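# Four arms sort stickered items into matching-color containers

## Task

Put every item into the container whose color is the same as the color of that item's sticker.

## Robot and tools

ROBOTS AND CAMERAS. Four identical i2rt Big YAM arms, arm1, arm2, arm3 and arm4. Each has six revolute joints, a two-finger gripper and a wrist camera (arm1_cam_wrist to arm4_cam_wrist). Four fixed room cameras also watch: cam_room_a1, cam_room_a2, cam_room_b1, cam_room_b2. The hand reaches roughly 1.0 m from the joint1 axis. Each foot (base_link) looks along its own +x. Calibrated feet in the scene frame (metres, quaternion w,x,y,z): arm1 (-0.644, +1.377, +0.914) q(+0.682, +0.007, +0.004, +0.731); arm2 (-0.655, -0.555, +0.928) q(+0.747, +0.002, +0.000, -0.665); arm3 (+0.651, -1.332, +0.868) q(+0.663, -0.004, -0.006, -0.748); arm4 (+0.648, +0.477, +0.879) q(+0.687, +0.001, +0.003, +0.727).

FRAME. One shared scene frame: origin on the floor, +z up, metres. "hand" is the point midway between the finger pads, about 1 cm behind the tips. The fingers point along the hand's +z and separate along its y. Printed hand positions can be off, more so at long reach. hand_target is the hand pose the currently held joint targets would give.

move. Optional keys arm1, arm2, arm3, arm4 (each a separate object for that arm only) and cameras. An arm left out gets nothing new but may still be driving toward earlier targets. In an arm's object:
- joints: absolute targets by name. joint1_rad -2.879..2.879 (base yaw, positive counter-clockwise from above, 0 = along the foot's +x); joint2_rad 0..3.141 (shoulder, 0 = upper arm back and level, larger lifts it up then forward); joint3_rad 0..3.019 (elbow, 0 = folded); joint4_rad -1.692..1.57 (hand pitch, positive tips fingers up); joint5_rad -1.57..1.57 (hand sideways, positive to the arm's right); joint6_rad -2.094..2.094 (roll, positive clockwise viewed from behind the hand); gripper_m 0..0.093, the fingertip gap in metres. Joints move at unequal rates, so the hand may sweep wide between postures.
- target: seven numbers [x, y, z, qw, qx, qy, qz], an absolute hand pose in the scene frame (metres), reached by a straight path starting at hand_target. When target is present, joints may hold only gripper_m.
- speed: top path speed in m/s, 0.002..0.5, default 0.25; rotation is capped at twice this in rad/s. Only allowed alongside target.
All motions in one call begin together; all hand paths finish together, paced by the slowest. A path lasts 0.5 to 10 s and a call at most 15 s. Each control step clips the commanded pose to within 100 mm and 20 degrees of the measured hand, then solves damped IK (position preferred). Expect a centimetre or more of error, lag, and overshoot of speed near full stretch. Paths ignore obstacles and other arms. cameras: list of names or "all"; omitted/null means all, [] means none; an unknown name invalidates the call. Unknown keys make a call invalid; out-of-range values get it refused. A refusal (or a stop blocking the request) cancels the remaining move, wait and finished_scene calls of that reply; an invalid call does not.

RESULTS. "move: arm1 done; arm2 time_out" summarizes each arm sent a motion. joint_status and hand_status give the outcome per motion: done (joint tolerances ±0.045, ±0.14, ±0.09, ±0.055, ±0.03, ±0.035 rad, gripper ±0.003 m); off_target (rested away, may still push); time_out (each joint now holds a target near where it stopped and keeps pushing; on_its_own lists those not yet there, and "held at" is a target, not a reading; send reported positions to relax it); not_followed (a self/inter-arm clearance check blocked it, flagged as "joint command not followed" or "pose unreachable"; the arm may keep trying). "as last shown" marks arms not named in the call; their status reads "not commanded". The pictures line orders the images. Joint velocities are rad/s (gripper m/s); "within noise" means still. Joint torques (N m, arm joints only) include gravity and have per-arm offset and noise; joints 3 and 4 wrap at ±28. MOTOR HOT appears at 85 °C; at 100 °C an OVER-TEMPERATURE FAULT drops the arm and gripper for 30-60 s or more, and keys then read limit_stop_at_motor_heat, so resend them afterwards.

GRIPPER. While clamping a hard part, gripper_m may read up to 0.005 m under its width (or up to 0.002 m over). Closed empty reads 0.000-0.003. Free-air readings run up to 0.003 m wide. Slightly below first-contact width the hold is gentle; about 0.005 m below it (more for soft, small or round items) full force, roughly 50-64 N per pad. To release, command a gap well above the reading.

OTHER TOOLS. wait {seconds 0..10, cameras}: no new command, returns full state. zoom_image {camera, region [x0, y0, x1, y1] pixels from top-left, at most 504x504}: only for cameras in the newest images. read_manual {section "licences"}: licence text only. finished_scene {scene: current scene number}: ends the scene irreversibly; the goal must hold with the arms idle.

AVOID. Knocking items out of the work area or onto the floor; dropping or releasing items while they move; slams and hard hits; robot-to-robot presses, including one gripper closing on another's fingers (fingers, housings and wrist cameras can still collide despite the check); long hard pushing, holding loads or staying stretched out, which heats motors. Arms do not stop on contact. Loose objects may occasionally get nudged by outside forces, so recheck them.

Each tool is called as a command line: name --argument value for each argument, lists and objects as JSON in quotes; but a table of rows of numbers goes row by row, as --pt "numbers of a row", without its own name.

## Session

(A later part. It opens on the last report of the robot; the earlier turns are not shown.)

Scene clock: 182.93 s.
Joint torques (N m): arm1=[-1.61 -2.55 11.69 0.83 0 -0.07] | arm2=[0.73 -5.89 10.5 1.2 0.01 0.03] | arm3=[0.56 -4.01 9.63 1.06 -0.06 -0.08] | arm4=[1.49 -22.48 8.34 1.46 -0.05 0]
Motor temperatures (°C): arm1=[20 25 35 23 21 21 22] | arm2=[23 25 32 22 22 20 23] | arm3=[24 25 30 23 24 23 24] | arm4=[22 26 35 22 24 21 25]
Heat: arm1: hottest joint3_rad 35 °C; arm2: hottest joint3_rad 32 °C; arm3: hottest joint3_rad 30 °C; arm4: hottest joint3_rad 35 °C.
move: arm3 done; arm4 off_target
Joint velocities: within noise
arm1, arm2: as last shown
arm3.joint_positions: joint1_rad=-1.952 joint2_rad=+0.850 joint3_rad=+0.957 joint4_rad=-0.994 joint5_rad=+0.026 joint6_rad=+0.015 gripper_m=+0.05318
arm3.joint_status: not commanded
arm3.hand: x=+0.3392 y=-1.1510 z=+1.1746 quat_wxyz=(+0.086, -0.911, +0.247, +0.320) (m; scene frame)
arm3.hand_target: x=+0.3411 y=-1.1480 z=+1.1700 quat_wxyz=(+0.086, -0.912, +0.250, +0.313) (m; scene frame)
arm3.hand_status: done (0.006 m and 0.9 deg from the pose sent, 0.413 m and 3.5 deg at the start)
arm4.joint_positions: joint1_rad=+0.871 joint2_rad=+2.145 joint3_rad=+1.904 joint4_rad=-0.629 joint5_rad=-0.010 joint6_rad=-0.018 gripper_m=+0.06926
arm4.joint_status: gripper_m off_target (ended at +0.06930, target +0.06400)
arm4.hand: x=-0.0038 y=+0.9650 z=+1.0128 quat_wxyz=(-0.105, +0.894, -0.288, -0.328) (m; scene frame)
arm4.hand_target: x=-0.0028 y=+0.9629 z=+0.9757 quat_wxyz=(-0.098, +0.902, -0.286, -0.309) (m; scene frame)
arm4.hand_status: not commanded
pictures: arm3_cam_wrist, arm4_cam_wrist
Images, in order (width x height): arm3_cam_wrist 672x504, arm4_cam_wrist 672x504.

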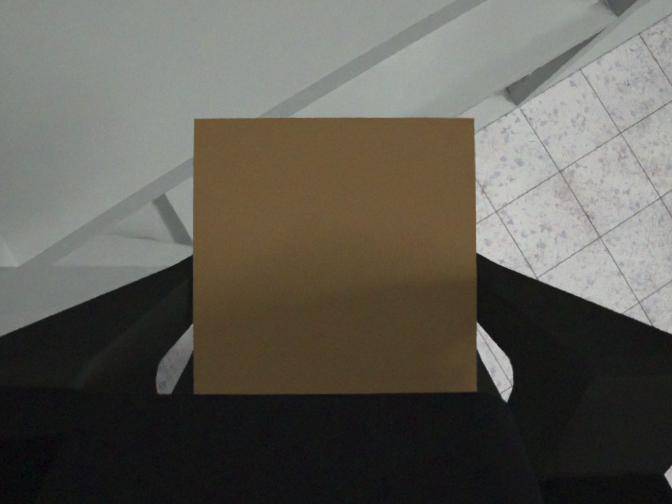

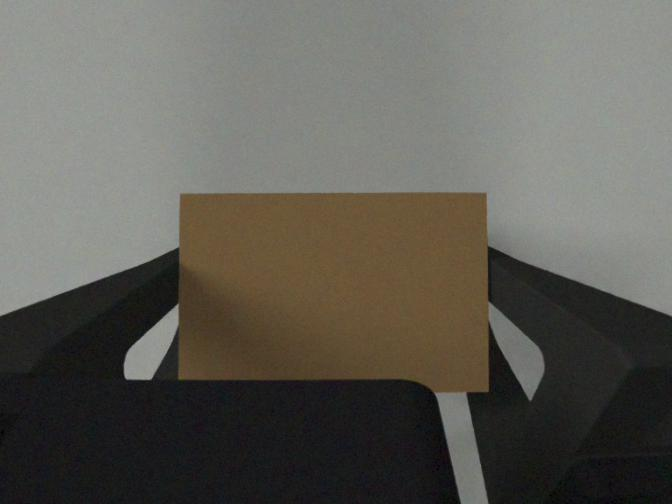

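move --arm4 '{"target":[-0.004,0.963,1.13,0.0981,-0.9016,0.2860,0.3093],"speed":0.12}' --arm3 '{"joints":{"joint2_rad":0.9,"joint3_rad":1.25,"joint4_rad":-1.25,"joint5_rad":0,"joint6_rad":0}}' --cameras '["arm4_cam_wrist"]'

move --arm4 '{"target":[0.354,0.684,1.17,0.0981,-0.9016,0.2860,0.3093],"speed":0.25}' --arm3 '{"joints":{"joint1_rad":0.913}}' --cameras '["arm3_cam_wrist","arm4_cam_wrist"]'

Scene clock: 191.10 s.
Joint torques (N m): arm1=[-0.97 -2.43 11.81 0.85 0.11 -0.02] | arm2=[0.67 -5.95 10.56 1.18 0.01 0.04] | arm3=[0.62 -4.48 12.67 0.95 -0.07 -0.12] | arm4=[1.32 -28.1 13.07 0.57 0.01 0.03]
Motor temperatures (°C): arm1=[20 25 34 23 21 21 22] | arm2=[23 25 31 22 22 20 23] | arm3=[24 25 30 23 24 23 24] | arm4=[22 27 35 22 24 21 25]
Heat: arm1: hottest joint3_rad 34 °C; arm2: hottest joint3_rad 31 °C; arm3: hottest joint3_rad 30 °C; arm4: hottest joint3_rad 35 °C.
move: arm3 done; arm4 off_target
Joint velocities: within noise
arm1, arm2: as last shown
arm3.joint_positions: joint1_rad=-1.952 joint2_rad=+0.896 joint3_rad=+1.212 joint4_rad=-1.244 joint5_rad=+0.002 joint6_rad=+0.007 gripper_m=+0.05318
arm3.joint_status: all done
arm3.hand: x=+0.3453 y=-1.1578 z=+1.2553 quat_wxyz=(+0.072, -0.919, +0.241, +0.304) (m; scene frame)
arm3.hand_target: x=+0.3446 y=-1.1532 z=+1.2725 quat_wxyz=(+0.077, -0.914, +0.242, +0.316) (m; scene frame)
arm3.hand_status: not commanded
arm4.joint_positions: joint1_rad=+0.871 joint2_rad=+2.144 joint3_rad=+2.147 joint4_rad=-0.973 joint5_rad=-0.010 joint6_rad=-0.022 gripper_m=+0.06926
arm4.joint_status: not commanded
arm4.hand: x=+0.0037 y=+0.9599 z=+1.0907 quat_wxyz=(-0.090, +0.909, -0.291, -0.283) (m; scene frame)
arm4.hand_target: x=-0.0026 y=+0.9619 z=+1.1298 quat_wxyz=(-0.098, +0.901, -0.286, -0.310) (m; scene frame)
arm4.hand_status: off_target (0.040 m and 3.3 deg from the pose sent, 0.117 m and 2.4 deg at the start)
pictures: arm4_cam_wrist
Images, in order (width x height): arm4_cam_wrist 672x504.

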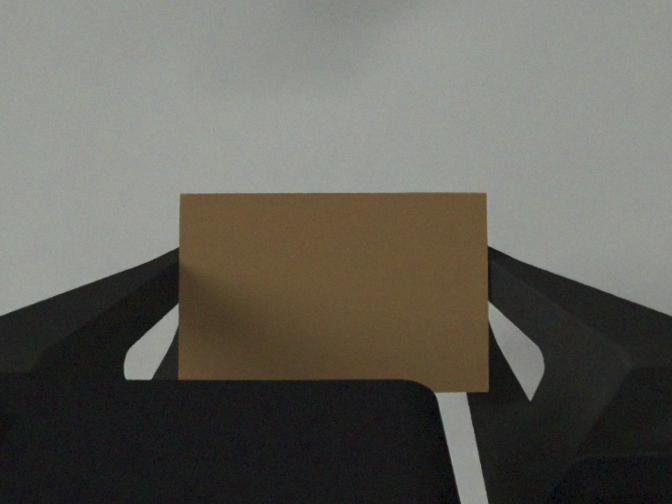

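Scene clock: 193.50 s.
Joint torques (N m): arm1=[-1.2 -2.02 11.78 0.83 0.04 0] | arm2=[0.62 -5.83 10.52 1.21 0.01 0.05] | arm3=[1.9 -5.48 12.67 0.99 0.13 -0.11] | arm4=[1.14 -3.9 9.61 0.66 0.2 0.18]
Motor temperatures (°C): arm1=[20 25 34 23 21 21 22] | arm2=[23 25 31 22 22 20 23] | arm3=[24 25 30 23 24 23 24] | arm4=[22 27 35 22 24 21 25]
Heat: arm1: hottest joint3_rad 34 °C; arm2: hottest joint3_rad 31 °C; arm3: hottest joint3_rad 30 °C; arm4: hottest joint3_rad 35 °C.
move: arm3 done; arm4 done
Joint velocities: within noise
arm1: as last shown
arm2.joint_positions: joint1_rad=-0.199 joint2_rad=+0.974 joint3_rad=+0.885 joint4_rad=-0.976 joint5_rad=+0.007 joint6_rad=+0.009 gripper_m=+0.08994
arm2.joint_status: not commanded
arm2.hand: x=-0.6870 y=-0.9194 z=+1.1598 quat_wxyz=(-0.167, -0.716, -0.652, +0.184) (m; scene frame)
arm2.hand_target: x=-0.6871 y=-0.9144 z=+1.1489 quat_wxyz=(-0.155, -0.719, -0.656, +0.172) (m; scene frame)
arm2.hand_status: not commanded
arm3.joint_positions: joint1_rad=+0.905 joint2_rad=+0.910 joint3_rad=+1.212 joint4_rad=-1.244 joint5_rad=-0.003 joint6_rad=+0.006 gripper_m=+0.05318
arm3.joint_status: all done
arm3.hand: x=+0.8994 y=-1.5756 z=+1.2571 quat_wxyz=(-0.289, -0.365, -0.877, +0.122) (m; scene frame)
arm3.hand_target: x=+0.9003 y=-1.5730 z=+1.2788 quat_wxyz=(-0.307, -0.356, -0.873, +0.131) (m; scene frame)
arm3.hand_status: not commanded
arm4.joint_positions: joint1_rad=+0.905 joint2_rad=+0.856 joint3_rad=+0.918 joint4_rad=-0.958 joint5_rad=+0.009 joint6_rad=-0.007 gripper_m=+0.06926
arm4.joint_status: not commanded
arm4.hand: x=+0.3553 y=+0.6858 z=+1.1725 quat_wxyz=(-0.102, +0.900, -0.282, -0.316) (m; scene frame)
arm4.hand_target: x=+0.3541 y=+0.6840 z=+1.1700 quat_wxyz=(-0.098, +0.902, -0.286, -0.309) (m; scene frame)
arm4.hand_status: done (0.003 m and 1.0 deg from the pose sent, 0.453 m and 3.3 deg at the start)
pictures: arm3_cam_wrist, arm4_cam_wrist
Images, in order (width x height): arm3_cam_wrist 672x504, arm4_cam_wrist 672x504.

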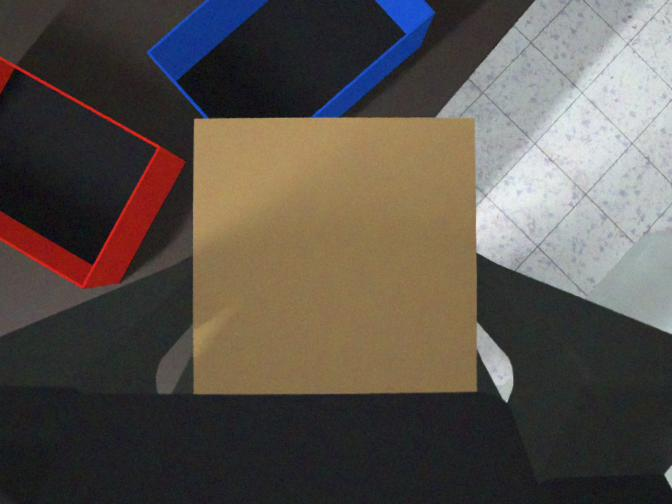

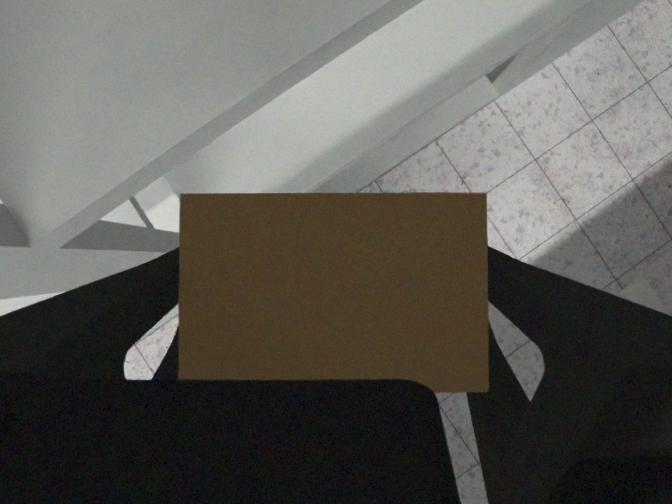

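move --arm3 '{"target":[1.135,-1.745,0.95,0.3263,0.1232,0.9362,-0.0430],"speed":0.25}' --arm4 '{"joints":{"joint2_rad":0.9,"joint3_rad":1.25,"joint4_rad":-1.22,"joint5_rad":0,"joint6_rad":0}}' --cameras '["arm3_cam_wrist"]'

move --arm4 '{"joints":{"joint1_rad":-1.081}}' --cameras '["arm4_cam_wrist","arm3_cam_wrist","cam_room_a1"]'

Scene clock: 214.83 s.
Joint torques (N m): arm1=[-1.14 -1.79 11.66 0.8 0.07 -0.03] | arm2=[0.73 -5.95 10.52 1.2 0.01 0.03] | arm3=[0.5 -18.78 12.05 1.62 -0.33 -0.15] | arm4=[1.44 -4.78 11.18 0.61 -0.07 0.12]
Motor temperatures (°C): arm1=[20 24 34 23 21 21 22] | arm2=[23 25 31 22 22 20 23] | arm3=[24 24 33 23 24 23 24] | arm4=[22 25 35 22 24 21 26]
Heat: arm1: hottest joint3_rad 34 °C; arm2: hottest joint3_rad 31 °C; arm3: hottest joint3_rad 33 °C; arm4: hottest joint3_rad 35 °C.
move: arm3 off_target; arm4 done
Joint velocities: within noise
arm1.joint_positions: joint1_rad=-1.004 joint2_rad=+0.953 joint3_rad=+0.900 joint4_rad=-1.022 joint5_rad=-0.011 joint6_rad=+0.001 gripper_m=+0.09198
arm1.joint_status: not commanded
arm1.hand: x=-0.3543 y=+1.5893 z=+1.1519 quat_wxyz=(-0.224, +0.303, -0.922, -0.086) (m; scene frame)
arm1.hand_target: x=-0.3554 y=+1.5901 z=+1.1512 quat_wxyz=(-0.220, +0.308, -0.922, -0.083) (m; scene frame)
arm1.hand_status: not commanded
arm2: as last shown
arm3.joint_positions: joint1_rad=+0.905 joint2_rad=+1.821 joint3_rad=+1.194 joint4_rad=-0.421 joint5_rad=-0.324 joint6_rad=-0.420 gripper_m=+0.05318
arm3.joint_status: not commanded
arm3.hand: x=+1.1199 y=-1.7236 z=+0.9251 quat_wxyz=(-0.300, -0.130, -0.945, +0.023) (m; scene frame)
arm3.hand_target: x=+1.1336 y=-1.7438 z=+0.9508 quat_wxyz=(-0.326, -0.123, -0.936, +0.043) (m; scene frame)
arm3.hand_status: off_target (0.036 m and 4.0 deg from the pose sent, 0.423 m and 30.3 deg at the start)
arm4.joint_positions: joint1_rad=+0.905 joint2_rad=+0.898 joint3_rad=+1.218 joint4_rad=-1.210 joint5_rad=+0.004 joint6_rad=-0.006 gripper_m=+0.06926
arm4.joint_status: all done
arm4.hand: x=+0.3582 y=+0.6834 z=+1.2783 quat_wxyz=(-0.101, +0.899, -0.281, -0.320) (m; scene frame)
arm4.hand_target: x=+0.3557 y=+0.6812 z=+1.2923 quat_wxyz=(-0.099, +0.896, -0.279, -0.330) (m; scene frame)
arm4.hand_status: not commanded
pictures: arm3_cam_wrist
Images, in order (width x height): arm3_cam_wrist 672x504.

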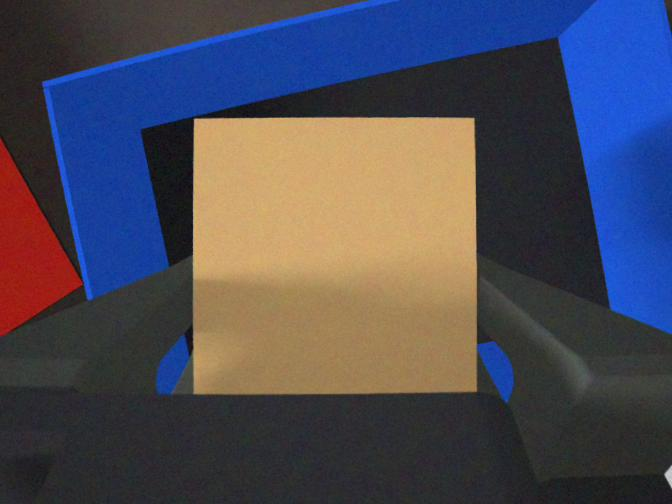

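Scene clock: 216.80 s.
Joint torques (N m): arm1=[-1.14 -2.32 11.77 0.79 -0.02 -0.04] | arm2=[0.62 -5.89 10.52 1.18 0.01 0.03] | arm3=[0.67 -18.67 12.18 1.62 -0.33 -0.13] | arm4=[0.73 -4.84 11.33 0.73 0.05 0.07]
Motor temperatures (°C): arm1=[20 24 34 23 21 21 22] | arm2=[23 25 31 22 22 20 23] | arm3=[24 24 33 23 24 23 24] | arm4=[22 24 35 22 24 21 26]
Heat: arm1: hottest joint3_rad 34 °C; arm2: hottest joint3_rad 31 °C; arm3: hottest joint3_rad 33 °C; arm4: hottest joint3_rad 35 °C.
move: arm4 done
Joint velocities: within noise
arm1, arm2, arm3: as last shown
arm3.hand_target: x=+1.1335 y=-1.7438 z=+0.9508 quat_wxyz=(-0.326, -0.123, -0.936, +0.043) (m; scene frame)
arm4.joint_positions: joint1_rad=-1.080 joint2_rad=+0.899 joint3_rad=+1.218 joint4_rad=-1.210 joint5_rad=+0.001 joint6_rad=-0.006 gripper_m=+0.06929
arm4.joint_status: all done
arm4.hand: x=+0.9546 y=+0.6636 z=+1.2751 quat_wxyz=(-0.319, +0.258, -0.908, -0.088) (m; scene frame)
arm4.hand_target: x=+0.9551 y=+0.6639 z=+1.2895 quat_wxyz=(-0.328, +0.254, -0.905, -0.092) (m; scene frame)
arm4.hand_status: not commanded
pictures: arm3_cam_wrist, arm4_cam_wrist, cam_room_a1
Images, in order (width x height): arm3_cam_wrist 672x504, arm4_cam_wrist 672x504, cam_room_a1 672x504.

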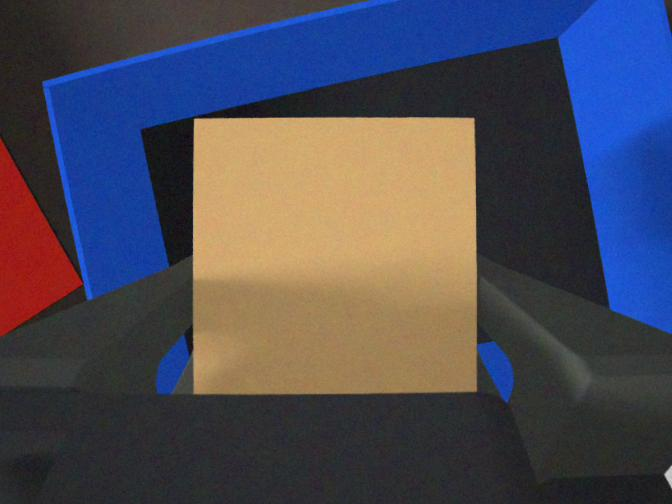

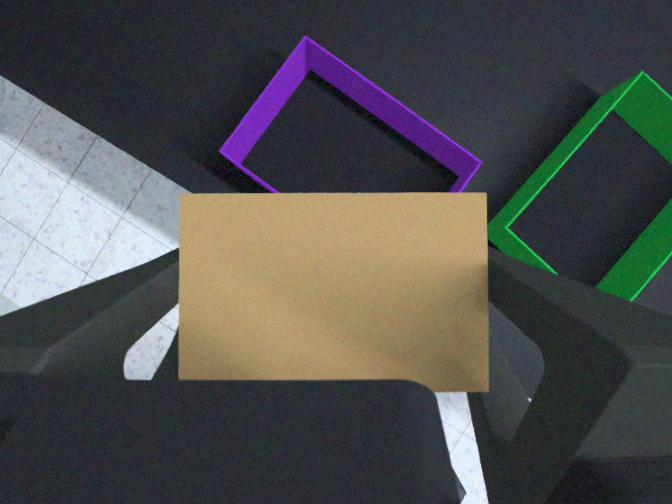

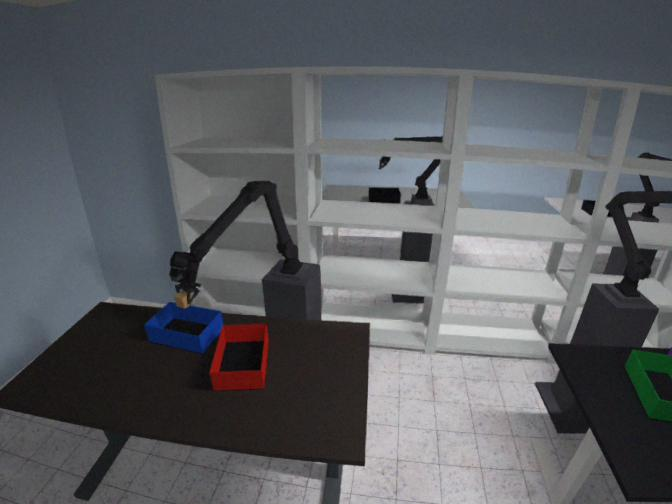

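move --arm3 '{"target":[1.14,-1.767,0.83,0.3263,0.1232,0.9362,-0.0430],"speed":0.15}' --arm4 '{"target":[1.092,0.713,0.94,0.3428,-0.0410,0.9384,0.0150],"speed":0.25}' --cameras '["arm4_cam_wrist","arm3_cam_wrist"]'

Scene clock: 233.27 s.
Joint torques (N m): arm1=[-1.14 -2.84 11.7 0.75 0.02 -0.04] | arm2=[0.73 -5.95 10.52 1.16 0.01 0.04] | arm3=[0.09 -19.49 10.32 1.72 -0.33 -0.12] | arm4=[1.55 -13.45 7.75 1.61 0.41 0.19]
Motor temperatures (°C): arm1=[20 24 34 23 21 21 22] | arm2=[23 25 31 22 22 20 23] | arm3=[24 25 33 23 24 23 24] | arm4=[22 24 38 22 24 21 26]
Heat: arm1: hottest joint3_rad 34 °C; arm2: hottest joint3_rad 31 °C; arm3: hottest joint3_rad 33 °C; arm4: hottest joint3_rad 38 °C.
move: arm3 off_target; arm4 off_target
Joint velocities: within noise
arm1, arm2: as last shown
arm3.joint_positions: joint1_rad=+0.893 joint2_rad=+2.052 joint3_rad=+1.195 joint4_rad=-0.183 joint5_rad=-0.335 joint6_rad=-0.437 gripper_m=+0.05318
arm3.joint_status: not commanded
arm3.hand: x=+1.1286 y=-1.7428 z=+0.8159 quat_wxyz=(-0.306, -0.126, -0.943, +0.025) (m; scene frame)
arm3.hand_target: x=+1.1388 y=-1.7662 z=+0.8308 quat_wxyz=(-0.326, -0.123, -0.936, +0.043) (m; scene frame)
arm3.hand_status: off_target (0.030 m and 3.2 deg from the pose sent, 0.106 m and 4.0 deg at the start)
arm4.joint_positions: joint1_rad=-1.039 joint2_rad=+1.537 joint3_rad=+0.782 joint4_rad=-0.211 joint5_rad=+0.315 joint6_rad=+0.390 gripper_m=+0.06929
arm4.joint_status: not commanded
arm4.hand: x=+1.0858 y=+0.7048 z=+0.9308 quat_wxyz=(-0.328, +0.047, -0.943, -0.005) (m; scene frame)
arm4.hand_target: x=+1.0918 y=+0.7129 z=+0.9402 quat_wxyz=(-0.343, +0.041, -0.938, -0.015) (m; scene frame)
arm4.hand_status: off_target (0.014 m and 2.3 deg from the pose sent, 0.366 m and 26.6 deg at the start)
pictures: arm3_cam_wrist, arm4_cam_wrist
Images, in order (width x height): arm3_cam_wrist 672x504, arm4_cam_wrist 672x504.

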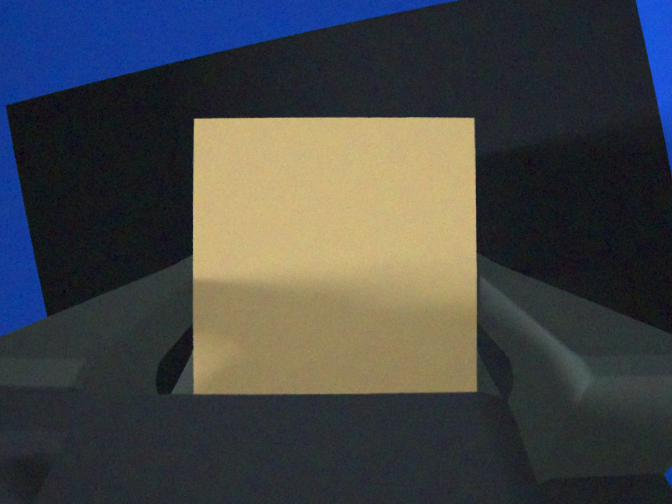

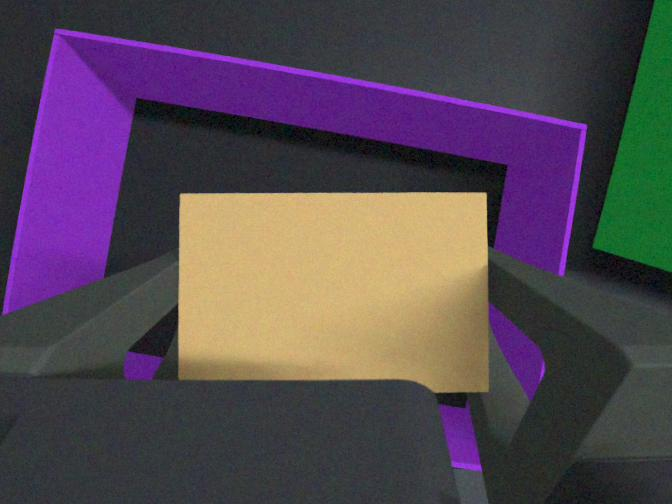

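move --arm3 '{"target":[1.141,-1.772,0.763,0.3263,0.1232,0.9362,-0.0430],"speed":0.12}' --arm4 '{"target":[1.094,0.736,0.83,0.3429,0.0328,0.9387,-0.0120],"speed":0.2}' --cameras '["arm4_cam_wrist"]'

move --arm3 '{"target":[1.141,-1.772,0.75,0.3263,0.1232,0.9362,-0.0430],"speed":0.06}' --cameras '["arm3_cam_wrist"]'

Scene clock: 249.03 s.
Joint torques (N m): arm1=[-1.96 -2.14 11.82 0.94 0.04 -0.02] | arm2=[0.62 -5.89 10.52 1.18 0.01 0.04] | arm3=[0.15 -19.66 9.1 1.76 -0.21 -0.11] | arm4=[1.2 -15.27 6.93 1.47 0.53 0.17]
Motor temperatures (°C): arm1=[20 24 34 23 21 21 21] | arm2=[23 25 31 22 22 20 23] | arm3=[24 25 33 23 24 23 24] | arm4=[22 24 36 22 24 21 26]
Heat: arm1: hottest joint3_rad 34 °C; arm2: hottest joint3_rad 31 °C; arm3: hottest joint3_rad 33 °C; arm4: hottest joint3_rad 36 °C.
move: arm3 off_target; arm4 off_target
Joint velocities: within noise
arm1, arm2: as last shown
arm3.joint_positions: joint1_rad=+0.886 joint2_rad=+2.187 joint3_rad=+1.220 joint4_rad=-0.058 joint5_rad=-0.341 joint6_rad=-0.443 gripper_m=+0.05318
arm3.joint_status: not commanded
arm3.hand: x=+1.1323 y=-1.7519 z=+0.7578 quat_wxyz=(-0.312, -0.124, -0.941, +0.029) (m; scene frame)
arm3.hand_target: x=+1.1402 y=-1.7714 z=+0.7637 quat_wxyz=(-0.326, -0.123, -0.936, +0.043) (m; scene frame)
arm3.hand_status: off_target (0.022 m and 2.4 deg from the pose sent, 0.062 m and 3.2 deg at the start)
arm4.joint_positions: joint1_rad=-0.959 joint2_rad=+1.850 joint3_rad=+0.786 joint4_rad=+0.004 joint5_rad=+0.446 joint6_rad=+0.598 gripper_m=+0.06929
arm4.joint_status: not commanded
arm4.hand: x=+1.0778 y=+0.7213 z=+0.8183 quat_wxyz=(-0.323, -0.022, -0.946, +0.028) (m; scene frame)
arm4.hand_target: x=+1.0932 y=+0.7356 z=+0.8305 quat_wxyz=(-0.343, -0.033, -0.939, +0.012) (m; scene frame)
arm4.hand_status: off_target (0.025 m and 3.3 deg from the pose sent, 0.106 m and 9.6 deg at the start)
pictures: arm4_cam_wrist
Images, in order (width x height): arm4_cam_wrist 672x504.

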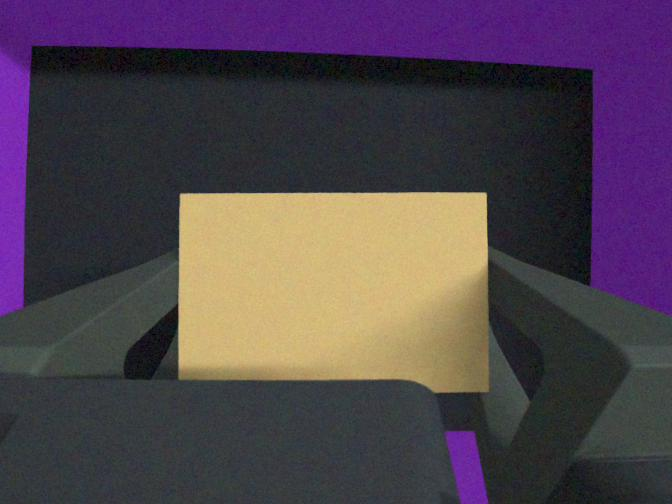

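Scene clock: 250.00 s.
Joint torques (N m): arm1=[-1.55 -2.49 11.63 0.75 -0.01 -0.01] | arm2=[0.67 -5.89 10.55 1.2 0.01 0.03] | arm3=[0.32 -18.61 8.85 1.65 -0.19 -0.11] | arm4=[0.97 -15.44 6.9 1.39 0.53 0.18]
Motor temperatures (°C): arm1=[20 24 34 23 21 21 21] | arm2=[23 25 31 22 22 20 23] | arm3=[24 25 33 23 24 23 25] | arm4=[22 24 36 22 24 21 26]
Heat: arm1: hottest joint3_rad 34 °C; arm2: hottest joint3_rad 31 °C; arm3: hottest joint3_rad 33 °C; arm4: hottest joint3_rad 36 °C.
move: arm3 off_target
Joint velocities: within noise
arm1, arm2: as last shown
arm3.joint_positions: joint1_rad=+0.886 joint2_rad=+2.202 joint3_rad=+1.227 joint4_rad=-0.031 joint5_rad=-0.341 joint6_rad=-0.443 gripper_m=+0.05318
arm3.joint_status: not commanded
arm3.hand: x=+1.1360 y=-1.7560 z=+0.7543 quat_wxyz=(-0.319, -0.122, -0.939, +0.035) (m; scene frame)
arm3.hand_target: x=+1.1403 y=-1.7716 z=+0.7505 quat_wxyz=(-0.326, -0.123, -0.936, +0.043) (m; scene frame)
arm3.hand_status: off_target (0.017 m and 1.3 deg from the pose sent, 0.023 m and 2.4 deg at the start)
arm4.joint_positions: joint1_rad=-0.959 joint2_rad=+1.850 joint3_rad=+0.786 joint4_rad=+0.004 joint5_rad=+0.447 joint6_rad=+0.598 gripper_m=+0.06929
arm4.joint_status: not commanded
arm4.hand: x=+1.0778 y=+0.7213 z=+0.8183 quat_wxyz=(-0.323, -0.022, -0.946, +0.029) (m; scene frame)
arm4.hand_target: x=+1.0933 y=+0.7355 z=+0.8305 quat_wxyz=(-0.343, -0.033, -0.939, +0.012) (m; scene frame)
arm4.hand_status: not commanded
pictures: arm3_cam_wrist
Images, in order (width x height): arm3_cam_wrist 672x504.

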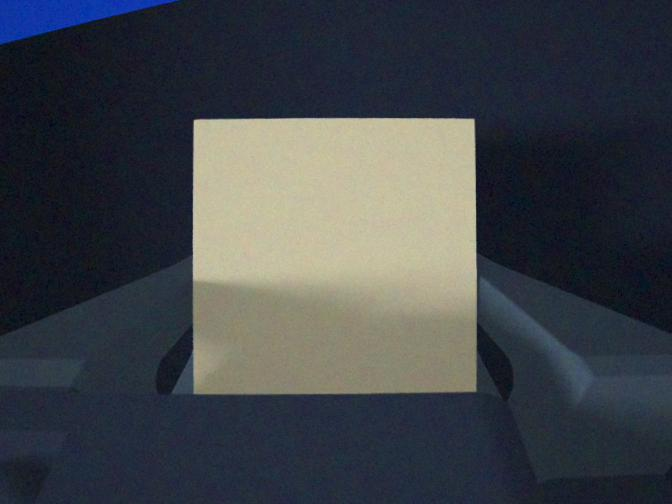

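move --arm3 '{"joints":{"gripper_m":0.088}}' --arm4 '{"target":[1.094,0.737,0.772,0.3429,0.0328,0.9387,-0.0120],"speed":0.12}' --cameras '["arm3_cam_wrist"]'

move --arm3 '{"target":[1.138,-1.768,0.95,0.3263,0.1232,0.9362,-0.0430],"speed":0.15}' --arm4 '{"target":[1.094,0.737,0.757,0.3429,0.0328,0.9387,-0.0120],"speed":0.06}' --cameras '["arm3_cam_wrist","arm4_cam_wrist"]'

Scene clock: 259.33 s.
Joint torques (N m): arm1=[-1.55 -3.14 11.64 0.9 0.06 -0.06] | arm2=[0.67 -5.95 10.51 1.2 0 0.04] | arm3=[0.26 -19.49 8.79 1.59 -0.2 -0.1] | arm4=[0.97 -15.56 5.56 1.4 0.52 0.19]
Motor temperatures (°C): arm1=[20 24 34 23 21 21 21] | arm2=[23 25 31 22 22 20 23] | arm3=[24 25 32 23 24 23 25] | arm4=[22 24 35 22 25 21 26]
Heat: arm1: hottest joint3_rad 34 °C; arm2: hottest joint3_rad 31 °C; arm3: hottest joint3_rad 32 °C; arm4: hottest joint3_rad 35 °C.
move: arm3 done; arm4 off_target
Joint velocities: within noise
arm1, arm2: as last shown
arm3.joint_positions: joint1_rad=+0.886 joint2_rad=+2.212 joint3_rad=+1.228 joint4_rad=-0.031 joint5_rad=-0.341 joint6_rad=-0.444 gripper_m=+0.08796
arm3.joint_status: all done
arm3.hand: x=+1.1347 y=-1.7548 z=+0.7489 quat_wxyz=(-0.316, -0.123, -0.940, +0.032) (m; scene frame)
arm3.hand_target: x=+1.1404 y=-1.7716 z=+0.7505 quat_wxyz=(-0.326, -0.123, -0.936, +0.043) (m; scene frame)
arm3.hand_status: not commanded
arm4.joint_positions: joint1_rad=-0.959 joint2_rad=+2.003 joint3_rad=+0.802 joint4_rad=+0.157 joint5_rad=+0.447 joint6_rad=+0.600 gripper_m=+0.06929
arm4.joint_status: not commanded
arm4.hand: x=+1.0825 y=+0.7249 z=+0.7681 quat_wxyz=(-0.329, -0.025, -0.944, +0.024) (m; scene frame)
arm4.hand_target: x=+1.0936 y=+0.7368 z=+0.7724 quat_wxyz=(-0.343, -0.033, -0.939, +0.012) (m; scene frame)
arm4.hand_status: off_target (0.017 m and 2.3 deg from the pose sent, 0.052 m and 3.3 deg at the start)
pictures: arm3_cam_wrist
Images, in order (width x height): arm3_cam_wrist 672x504.

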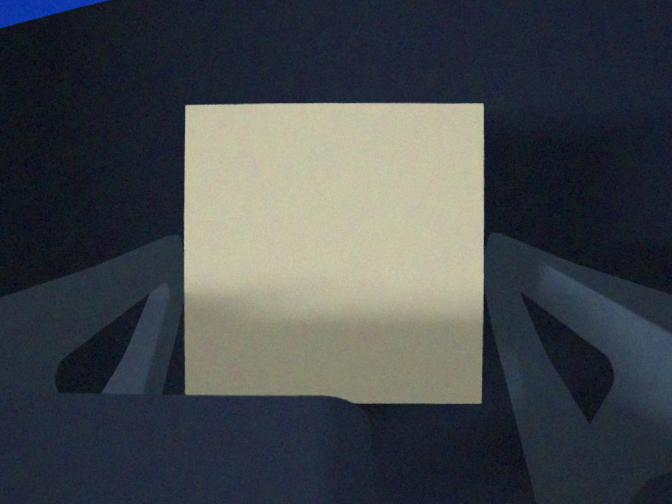

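Scene clock: 261.37 s.
Joint torques (N m): arm1=[-0.73 -2.32 11.74 0.85 0.08 0] | arm2=[0.67 -5.95 10.51 1.16 0.01 0.04] | arm3=[0.32 -19.84 11.59 0.7 -0.22 -0.11] | arm4=[1.2 -14.45 5.38 1.29 0.52 0.19]
Motor temperatures (°C): arm1=[20 24 34 23 21 21 21] | arm2=[23 25 31 22 22 20 23] | arm3=[24 25 32 23 24 23 24] | arm4=[22 24 35 22 25 21 26]
Heat: arm1: hottest joint3_rad 34 °C; arm2: hottest joint3_rad 31 °C; arm3: hottest joint3_rad 32 °C; arm4: hottest joint3_rad 35 °C.
move: arm3 off_target; arm4 off_target
Joint velocities: within noise
arm1, arm2: as last shown
arm3.joint_positions: joint1_rad=+0.886 joint2_rad=+1.866 joint3_rad=+1.270 joint4_rad=-0.427 joint5_rad=-0.341 joint6_rad=-0.444 gripper_m=+0.08797
arm3.joint_status: not commanded
arm3.hand: x=+1.1326 y=-1.7503 z=+0.9314 quat_wxyz=(-0.314, -0.123, -0.941, +0.030) (m; scene frame)
arm3.hand_target: x=+1.1372 y=-1.7674 z=+0.9503 quat_wxyz=(-0.326, -0.123, -0.936, +0.043) (m; scene frame)
arm3.hand_status: off_target (0.026 m and 2.2 deg from the pose sent, 0.202 m and 1.8 deg at the start)
arm4.joint_positions: joint1_rad=-0.959 joint2_rad=+2.033 joint3_rad=+0.808 joint4_rad=+0.194 joint5_rad=+0.447 joint6_rad=+0.600 gripper_m=+0.06929
arm4.joint_status: not commanded
arm4.hand: x=+1.0851 y=+0.7269 z=+0.7595 quat_wxyz=(-0.334, -0.027, -0.942, +0.020) (m; scene frame)
arm4.hand_target: x=+1.0937 y=+0.7369 z=+0.7574 quat_wxyz=(-0.343, -0.033, -0.939, +0.012) (m; scene frame)
arm4.hand_status: off_target (0.014 m and 1.6 deg from the pose sent, 0.020 m and 2.3 deg at the start)
pictures: arm3_cam_wrist, arm4_cam_wrist
Images, in order (width x height): arm3_cam_wrist 672x504, arm4_cam_wrist 672x504.

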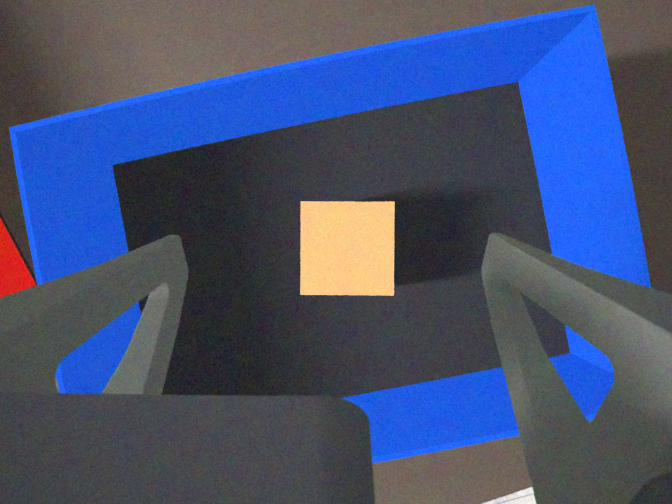

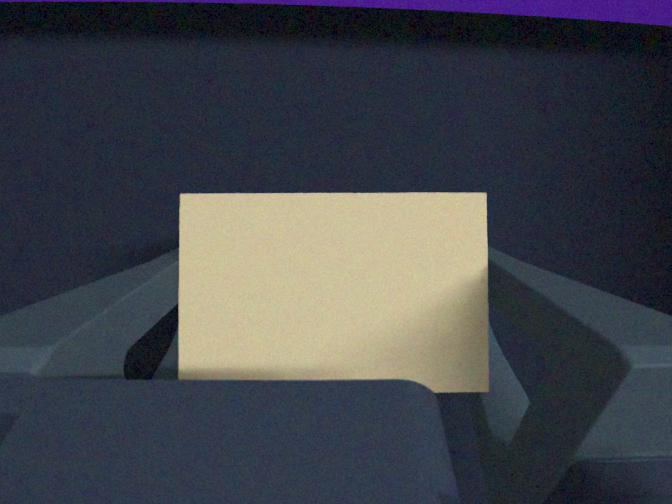

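move --arm4 '{"target":[1.092,0.735,0.743,0.3429,0.0328,0.9387,-0.0120],"speed":0.05}' --cameras '["arm4_cam_wrist"]'

Scene clock: 270.67 s.
Joint torques (N m): arm1=[-0.97 -1.96 11.7 0.76 0.04 -0.07] | arm2=[0.62 -6.01 10.54 1.16 0.01 0.04] | arm3=[0.21 -19.72 11.59 0.72 -0.23 -0.11] | arm4=[1.49 -15.21 4.98 1.43 0.5 0.15]
Motor temperatures (°C): arm1=[20 24 35 23 21 21 21] | arm2=[23 25 31 22 22 20 23] | arm3=[24 26 31 23 24 23 24] | arm4=[22 24 34 22 25 21 26]
Heat: arm1: hottest joint3_rad 35 °C; arm2: hottest joint3_rad 31 °C; arm3: hottest joint3_rad 31 °C; arm4: hottest joint3_rad 34 °C.
move: arm4 off_target
Joint velocities: within noise
arm1, arm3: as last shown
arm2.joint_positions: joint1_rad=-0.199 joint2_rad=+0.974 joint3_rad=+0.885 joint4_rad=-0.976 joint5_rad=+0.007 joint6_rad=+0.009 gripper_m=+0.08994
arm2.joint_status: not commanded
arm2.hand: x=-0.6870 y=-0.9194 z=+1.1598 quat_wxyz=(-0.167, -0.716, -0.652, +0.184) (m; scene frame)
arm2.hand_target: x=-0.6871 y=-0.9144 z=+1.1489 quat_wxyz=(-0.155, -0.719, -0.656, +0.172) (m; scene frame)
arm2.hand_status: not commanded
arm4.joint_positions: joint1_rad=-0.959 joint2_rad=+2.071 joint3_rad=+0.810 joint4_rad=+0.233 joint5_rad=+0.448 joint6_rad=+0.600 gripper_m=+0.06929
arm4.joint_status: not commanded
arm4.hand: x=+1.0846 y=+0.7264 z=+0.7467 quat_wxyz=(-0.335, -0.027, -0.942, +0.019) (m; scene frame)
arm4.hand_target: x=+1.0918 y=+0.7350 z=+0.7434 quat_wxyz=(-0.343, -0.033, -0.939, +0.012) (m; scene frame)
arm4.hand_status: off_target (0.012 m and 1.4 deg from the pose sent, 0.020 m and 1.6 deg at the start)
pictures: arm4_cam_wrist
Images, in order (width x height): arm4_cam_wrist 672x504.

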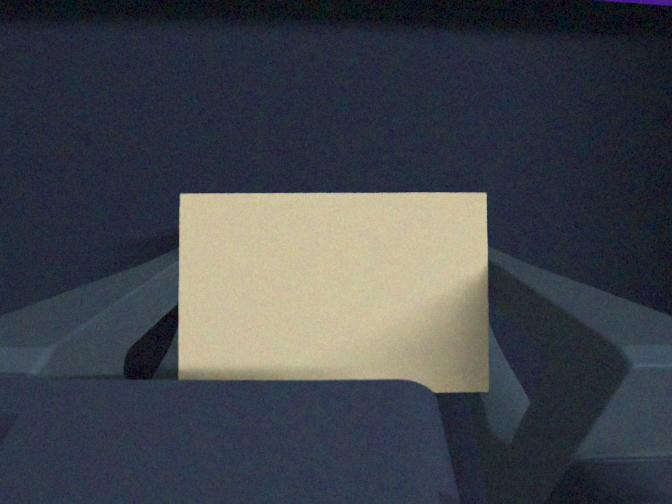

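move --arm4 '{"target":[1.092,0.735,0.733,0.3429,0.0328,0.9387,-0.0120],"speed":0.04}' --cameras '[]'

move --arm4 '{"target":[1.092,0.735,0.727,0.3429,0.0328,0.9387,-0.0120],"speed":0.04}' --cameras '["arm4_cam_wrist"]'

Scene clock: 274.53 s.
Joint torques (N m): arm1=[-1.26 -2.37 11.82 0.72 0.04 -0.06] | arm2=[0.62 -5.89 10.54 1.21 0.02 0.04] | arm3=[0.21 -19.66 11.56 0.75 -0.23 -0.11] | arm4=[1.38 -14.21 4.34 1.28 0.48 0.18]
Motor temperatures (°C): arm1=[20 24 35 23 21 21 21] | arm2=[23 24 32 22 22 20 23] | arm3=[24 26 31 23 24 23 24] | arm4=[22 24 33 22 25 21 26]
Heat: arm1: hottest joint3_rad 35 °C; arm2: hottest joint3_rad 32 °C; arm3: hottest joint3_rad 31 °C; arm4: hottest joint3_rad 33 °C.
move: arm4 done
Joint velocities: within noise
arm1.joint_positions: joint1_rad=-1.004 joint2_rad=+0.953 joint3_rad=+0.900 joint4_rad=-1.022 joint5_rad=-0.011 joint6_rad=+0.001 gripper_m=+0.09198
arm1.joint_status: not commanded
arm1.hand: x=-0.3543 y=+1.5893 z=+1.1519 quat_wxyz=(-0.224, +0.303, -0.922, -0.086) (m; scene frame)
arm1.hand_target: x=-0.3554 y=+1.5901 z=+1.1512 quat_wxyz=(-0.220, +0.308, -0.922, -0.083) (m; scene frame)
arm1.hand_status: not commanded
arm2, arm3: as last shown
arm4.joint_positions: joint1_rad=-0.959 joint2_rad=+2.093 joint3_rad=+0.822 joint4_rad=+0.259 joint5_rad=+0.448 joint6_rad=+0.600 gripper_m=+0.06929
arm4.joint_status: not commanded
arm4.hand: x=+1.0892 y=+0.7300 z=+0.7418 quat_wxyz=(-0.341, -0.029, -0.940, +0.015) (m; scene frame)
arm4.hand_target: x=+1.0917 y=+0.7348 z=+0.7332 quat_wxyz=(-0.343, -0.033, -0.939, +0.012) (m; scene frame)
arm4.hand_status: done (0.010 m and 0.6 deg from the pose sent, 0.018 m and 1.4 deg at the start)
pictures: none
No camera images: "cameras" was empty.

Scene clock: 275.50 s.
Joint torques (N m): arm1=[-1.2 -2.26 11.74 0.9 0.03 -0.05] | arm2=[0.79 -5.83 10.51 1.2 0.01 0.04] | arm3=[0.26 -19.78 11.55 0.73 -0.24 -0.11] | arm4=[1.26 -14.04 4.14 1.33 0.45 0.15]
Motor temperatures (°C): arm1=[20 24 35 23 21 21 21] | arm2=[23 24 32 22 22 20 23] | arm3=[24 26 31 23 24 23 24] | arm4=[22 24 33 22 25 21 26]
Heat: arm1: hottest joint3_rad 35 °C; arm2: hottest joint3_rad 32 °C; arm3: hottest joint3_rad 31 °C; arm4: hottest joint3_rad 33 °C.
move: arm4 off_target
Joint velocities: within noise
arm1, arm2, arm3: as last shown
arm4.joint_positions: joint1_rad=-0.959 joint2_rad=+2.106 joint3_rad=+0.830 joint4_rad=+0.274 joint5_rad=+0.449 joint6_rad=+0.600 gripper_m=+0.06929
arm4.joint_status: not commanded
arm4.hand: x=+1.0923 y=+0.7323 z=+0.7393 quat_wxyz=(-0.345, -0.030, -0.938, +0.012) (m; scene frame)
arm4.hand_target: x=+1.0917 y=+0.7347 z=+0.7273 quat_wxyz=(-0.343, -0.033, -0.939, +0.012) (m; scene frame)
arm4.hand_status: off_target (0.013 m and 0.4 deg from the pose sent, 0.016 m and 0.6 deg at the start)
pictures: arm4_cam_wrist
Images, in order (width x height): arm4_cam_wrist 672x504.

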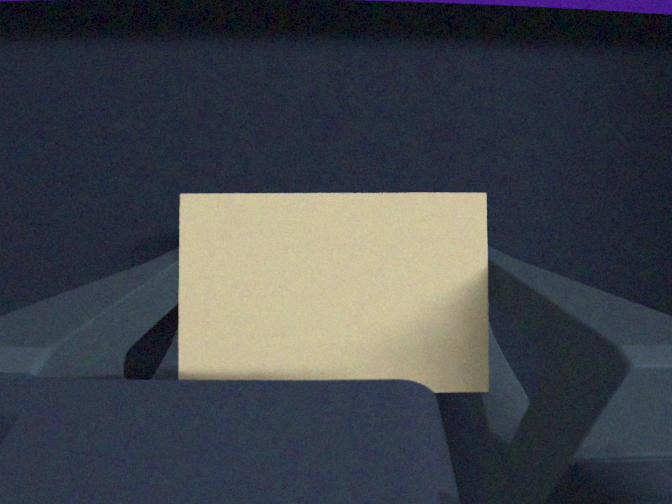

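move --arm4 '{"target":[1.090,0.734,0.720,0.3429,0.0328,0.9387,-0.0120],"speed":0.03}' --cameras '["cam_room_a1","arm4_cam_wrist"]'

Scene clock: 280.47 s.
Joint torques (N m): arm1=[-0.67 -2.26 11.69 0.73 0.02 -0.05] | arm2=[0.5 -5.95 10.54 1.17 0.02 0.04] | arm3=[0.09 -19.6 11.55 0.72 -0.23 -0.11] | arm4=[1.08 -13.27 3.73 1.28 0.43 0.16]
Motor temperatures (°C): arm1=[20 24 35 23 21 21 21] | arm2=[23 24 32 22 22 20 23] | arm3=[24 26 31 23 24 23 24] | arm4=[22 24 33 22 25 21 26]
Heat: arm1: hottest joint3_rad 35 °C; arm2: hottest joint3_rad 32 °C; arm3: hottest joint3_rad 31 °C; arm4: hottest joint3_rad 33 °C.
move: arm4 off_target
Joint velocities: within noise
arm1, arm2, arm3: as last shown
arm4.joint_positions: joint1_rad=-0.959 joint2_rad=+2.115 joint3_rad=+0.832 joint4_rad=+0.296 joint5_rad=+0.450 joint6_rad=+0.600 gripper_m=+0.06929
arm4.joint_status: not commanded
arm4.hand: x=+1.0949 y=+0.7340 z=+0.7384 quat_wxyz=(-0.351, -0.032, -0.936, +0.008) (m; scene frame)
arm4.hand_target: x=+1.0894 y=+0.7335 z=+0.7206 quat_wxyz=(-0.343, -0.033, -0.939, +0.012) (m; scene frame)
arm4.hand_status: off_target (0.019 m and 1.1 deg from the pose sent, 0.019 m and 0.4 deg at the start)
pictures: arm4_cam_wrist, cam_room_a1
Images, in order (width x height): arm4_cam_wrist 672x504, cam_room_a1 672x504.

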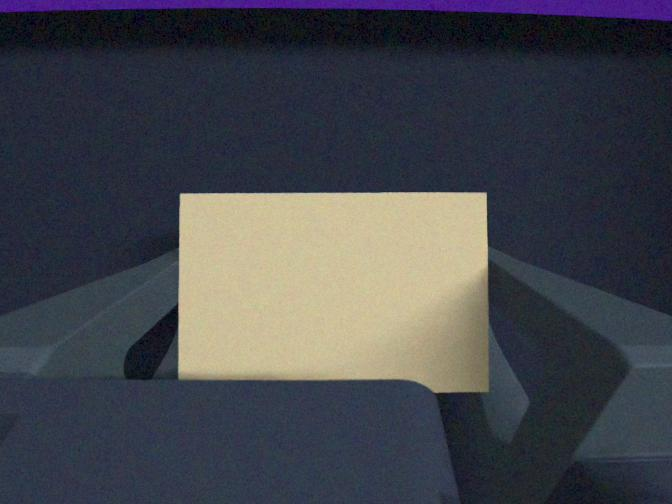

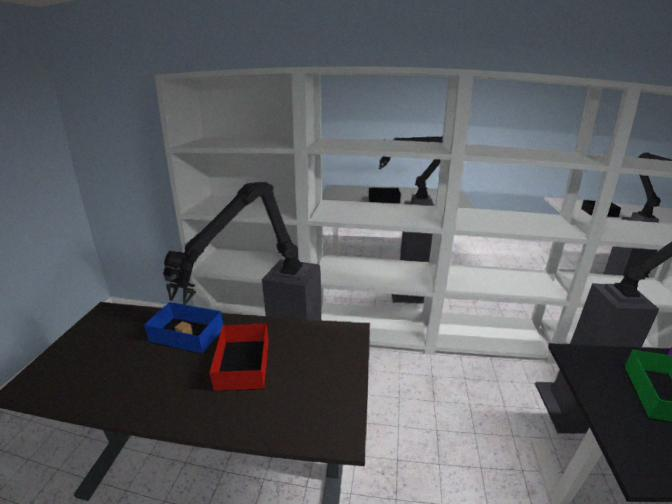

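move --arm4 '{"joints":{"gripper_m":0.09}}' --cameras '[]'

move --arm4 '{"target":[1.089,0.733,0.93,0.3429,0.0328,0.9387,-0.0120],"speed":0.2}' --cameras '["arm4_cam_wrist","cam_room_a1","cam_room_a2"]'

Scene clock: 283.47 s.
Joint torques (N m): arm1=[-1.08 -2.55 11.89 0.75 0.04 -0.06] | arm2=[0.73 -5.89 10.51 1.22 0.01 0.04] | arm3=[0.15 -19.6 11.54 0.77 -0.23 -0.11] | arm4=[1.03 -13.8 3.7 1.25 0.42 0.13]
Motor temperatures (°C): arm1=[20 24 35 23 21 21 21] | arm2=[23 24 32 22 22 20 23] | arm3=[24 26 31 23 24 23 24] | arm4=[22 24 32 22 25 21 26]
Heat: arm1: hottest joint3_rad 35 °C; arm2: hottest joint3_rad 32 °C; arm3: hottest joint3_rad 31 °C; arm4: hottest joint3_rad 32 °C.
move: arm4 done
Joint velocities: within noise
arm1, arm2, arm3: as last shown
arm4.joint_positions: joint1_rad=-0.959 joint2_rad=+2.115 joint3_rad=+0.832 joint4_rad=+0.297 joint5_rad=+0.451 joint6_rad=+0.601 gripper_m=+0.08992
arm4.joint_status: all done
arm4.hand: x=+1.0949 y=+0.7340 z=+0.7383 quat_wxyz=(-0.351, -0.032, -0.936, +0.008) (m; scene frame)
arm4.hand_target: x=+1.0894 y=+0.7335 z=+0.7206 quat_wxyz=(-0.343, -0.033, -0.939, +0.012) (m; scene frame)
arm4.hand_status: not commanded
pictures: none
No camera images: "cameras" was empty.

Scene clock: 285.20 s.
Joint torques (N m): arm1=[-1.08 -1.2 11.71 0.98 0.09 0] | arm2=[0.56 -6.01 10.54 1.2 0.01 0.03] | arm3=[0.26 -19.72 11.54 0.75 -0.23 -0.11] | arm4=[1.08 -14.39 9.16 0.39 0.41 0.13]
Motor temperatures (°C): arm1=[20 24 35 23 21 21 21] | arm2=[23 24 32 22 22 20 23] | arm3=[24 26 31 23 24 23 24] | arm4=[22 24 32 22 25 21 26]
Heat: arm1: hottest joint3_rad 35 °C; arm2: hottest joint3_rad 32 °C; arm3: hottest joint3_rad 31 °C; arm4: hottest joint3_rad 32 °C.
move: arm4 off_target
Joint velocities: within noise
arm1, arm2, arm3: as last shown
arm4.joint_positions: joint1_rad=-0.959 joint2_rad=+1.602 joint3_rad=+0.820 joint4_rad=-0.251 joint5_rad=+0.451 joint6_rad=+0.601 gripper_m=+0.08992
arm4.joint_status: not commanded
arm4.hand: x=+1.0791 y=+0.7214 z=+0.9173 quat_wxyz=(-0.334, -0.027, -0.942, +0.022) (m; scene frame)
arm4.hand_target: x=+1.0885 y=+0.7327 z=+0.9302 quat_wxyz=(-0.343, -0.033, -0.939, +0.012) (m; scene frame)
arm4.hand_status: off_target (0.020 m and 1.7 deg from the pose sent, 0.192 m and 1.1 deg at the start)
pictures: arm4_cam_wrist, cam_room_a1, cam_room_a2
Images, in order (width x height): arm4_cam_wrist 672x504, cam_room_a1 672x504, cam_room_a2 672x504.

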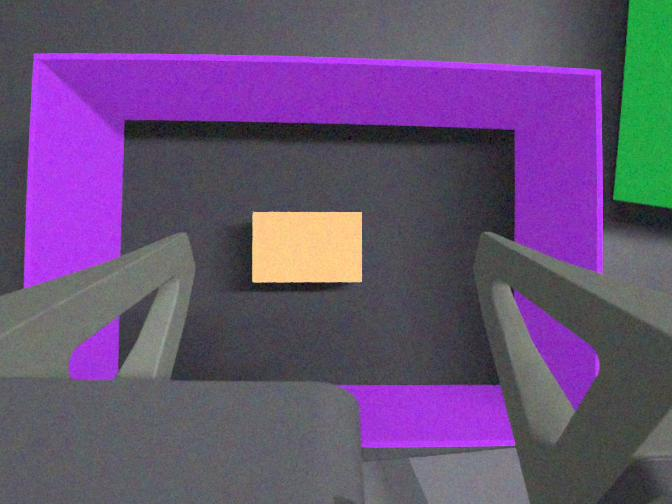

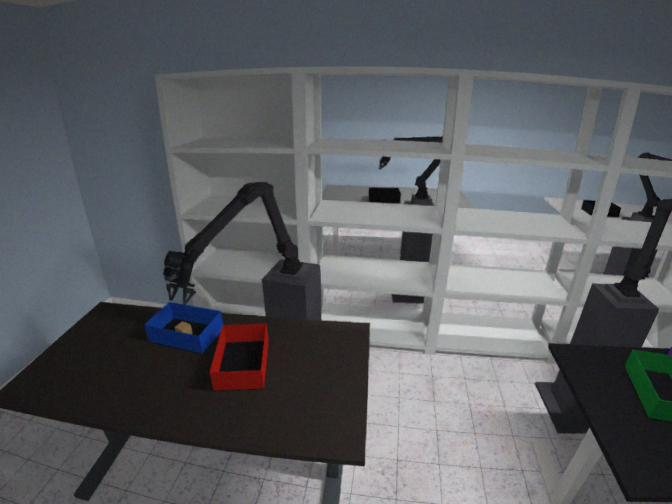

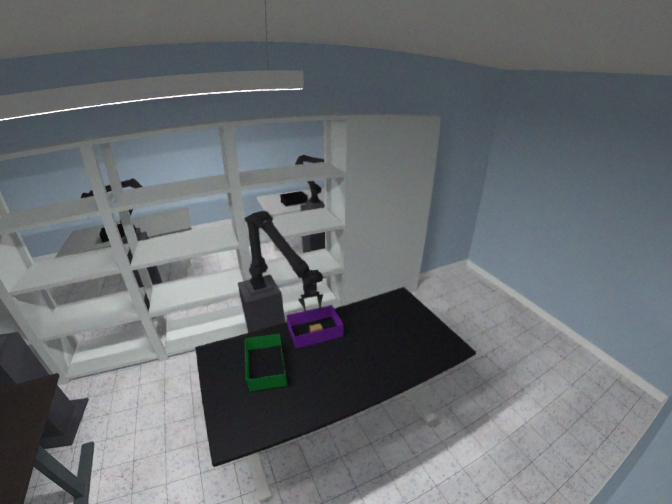

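finished_scene --scene 3

The scene is finished: the task was done.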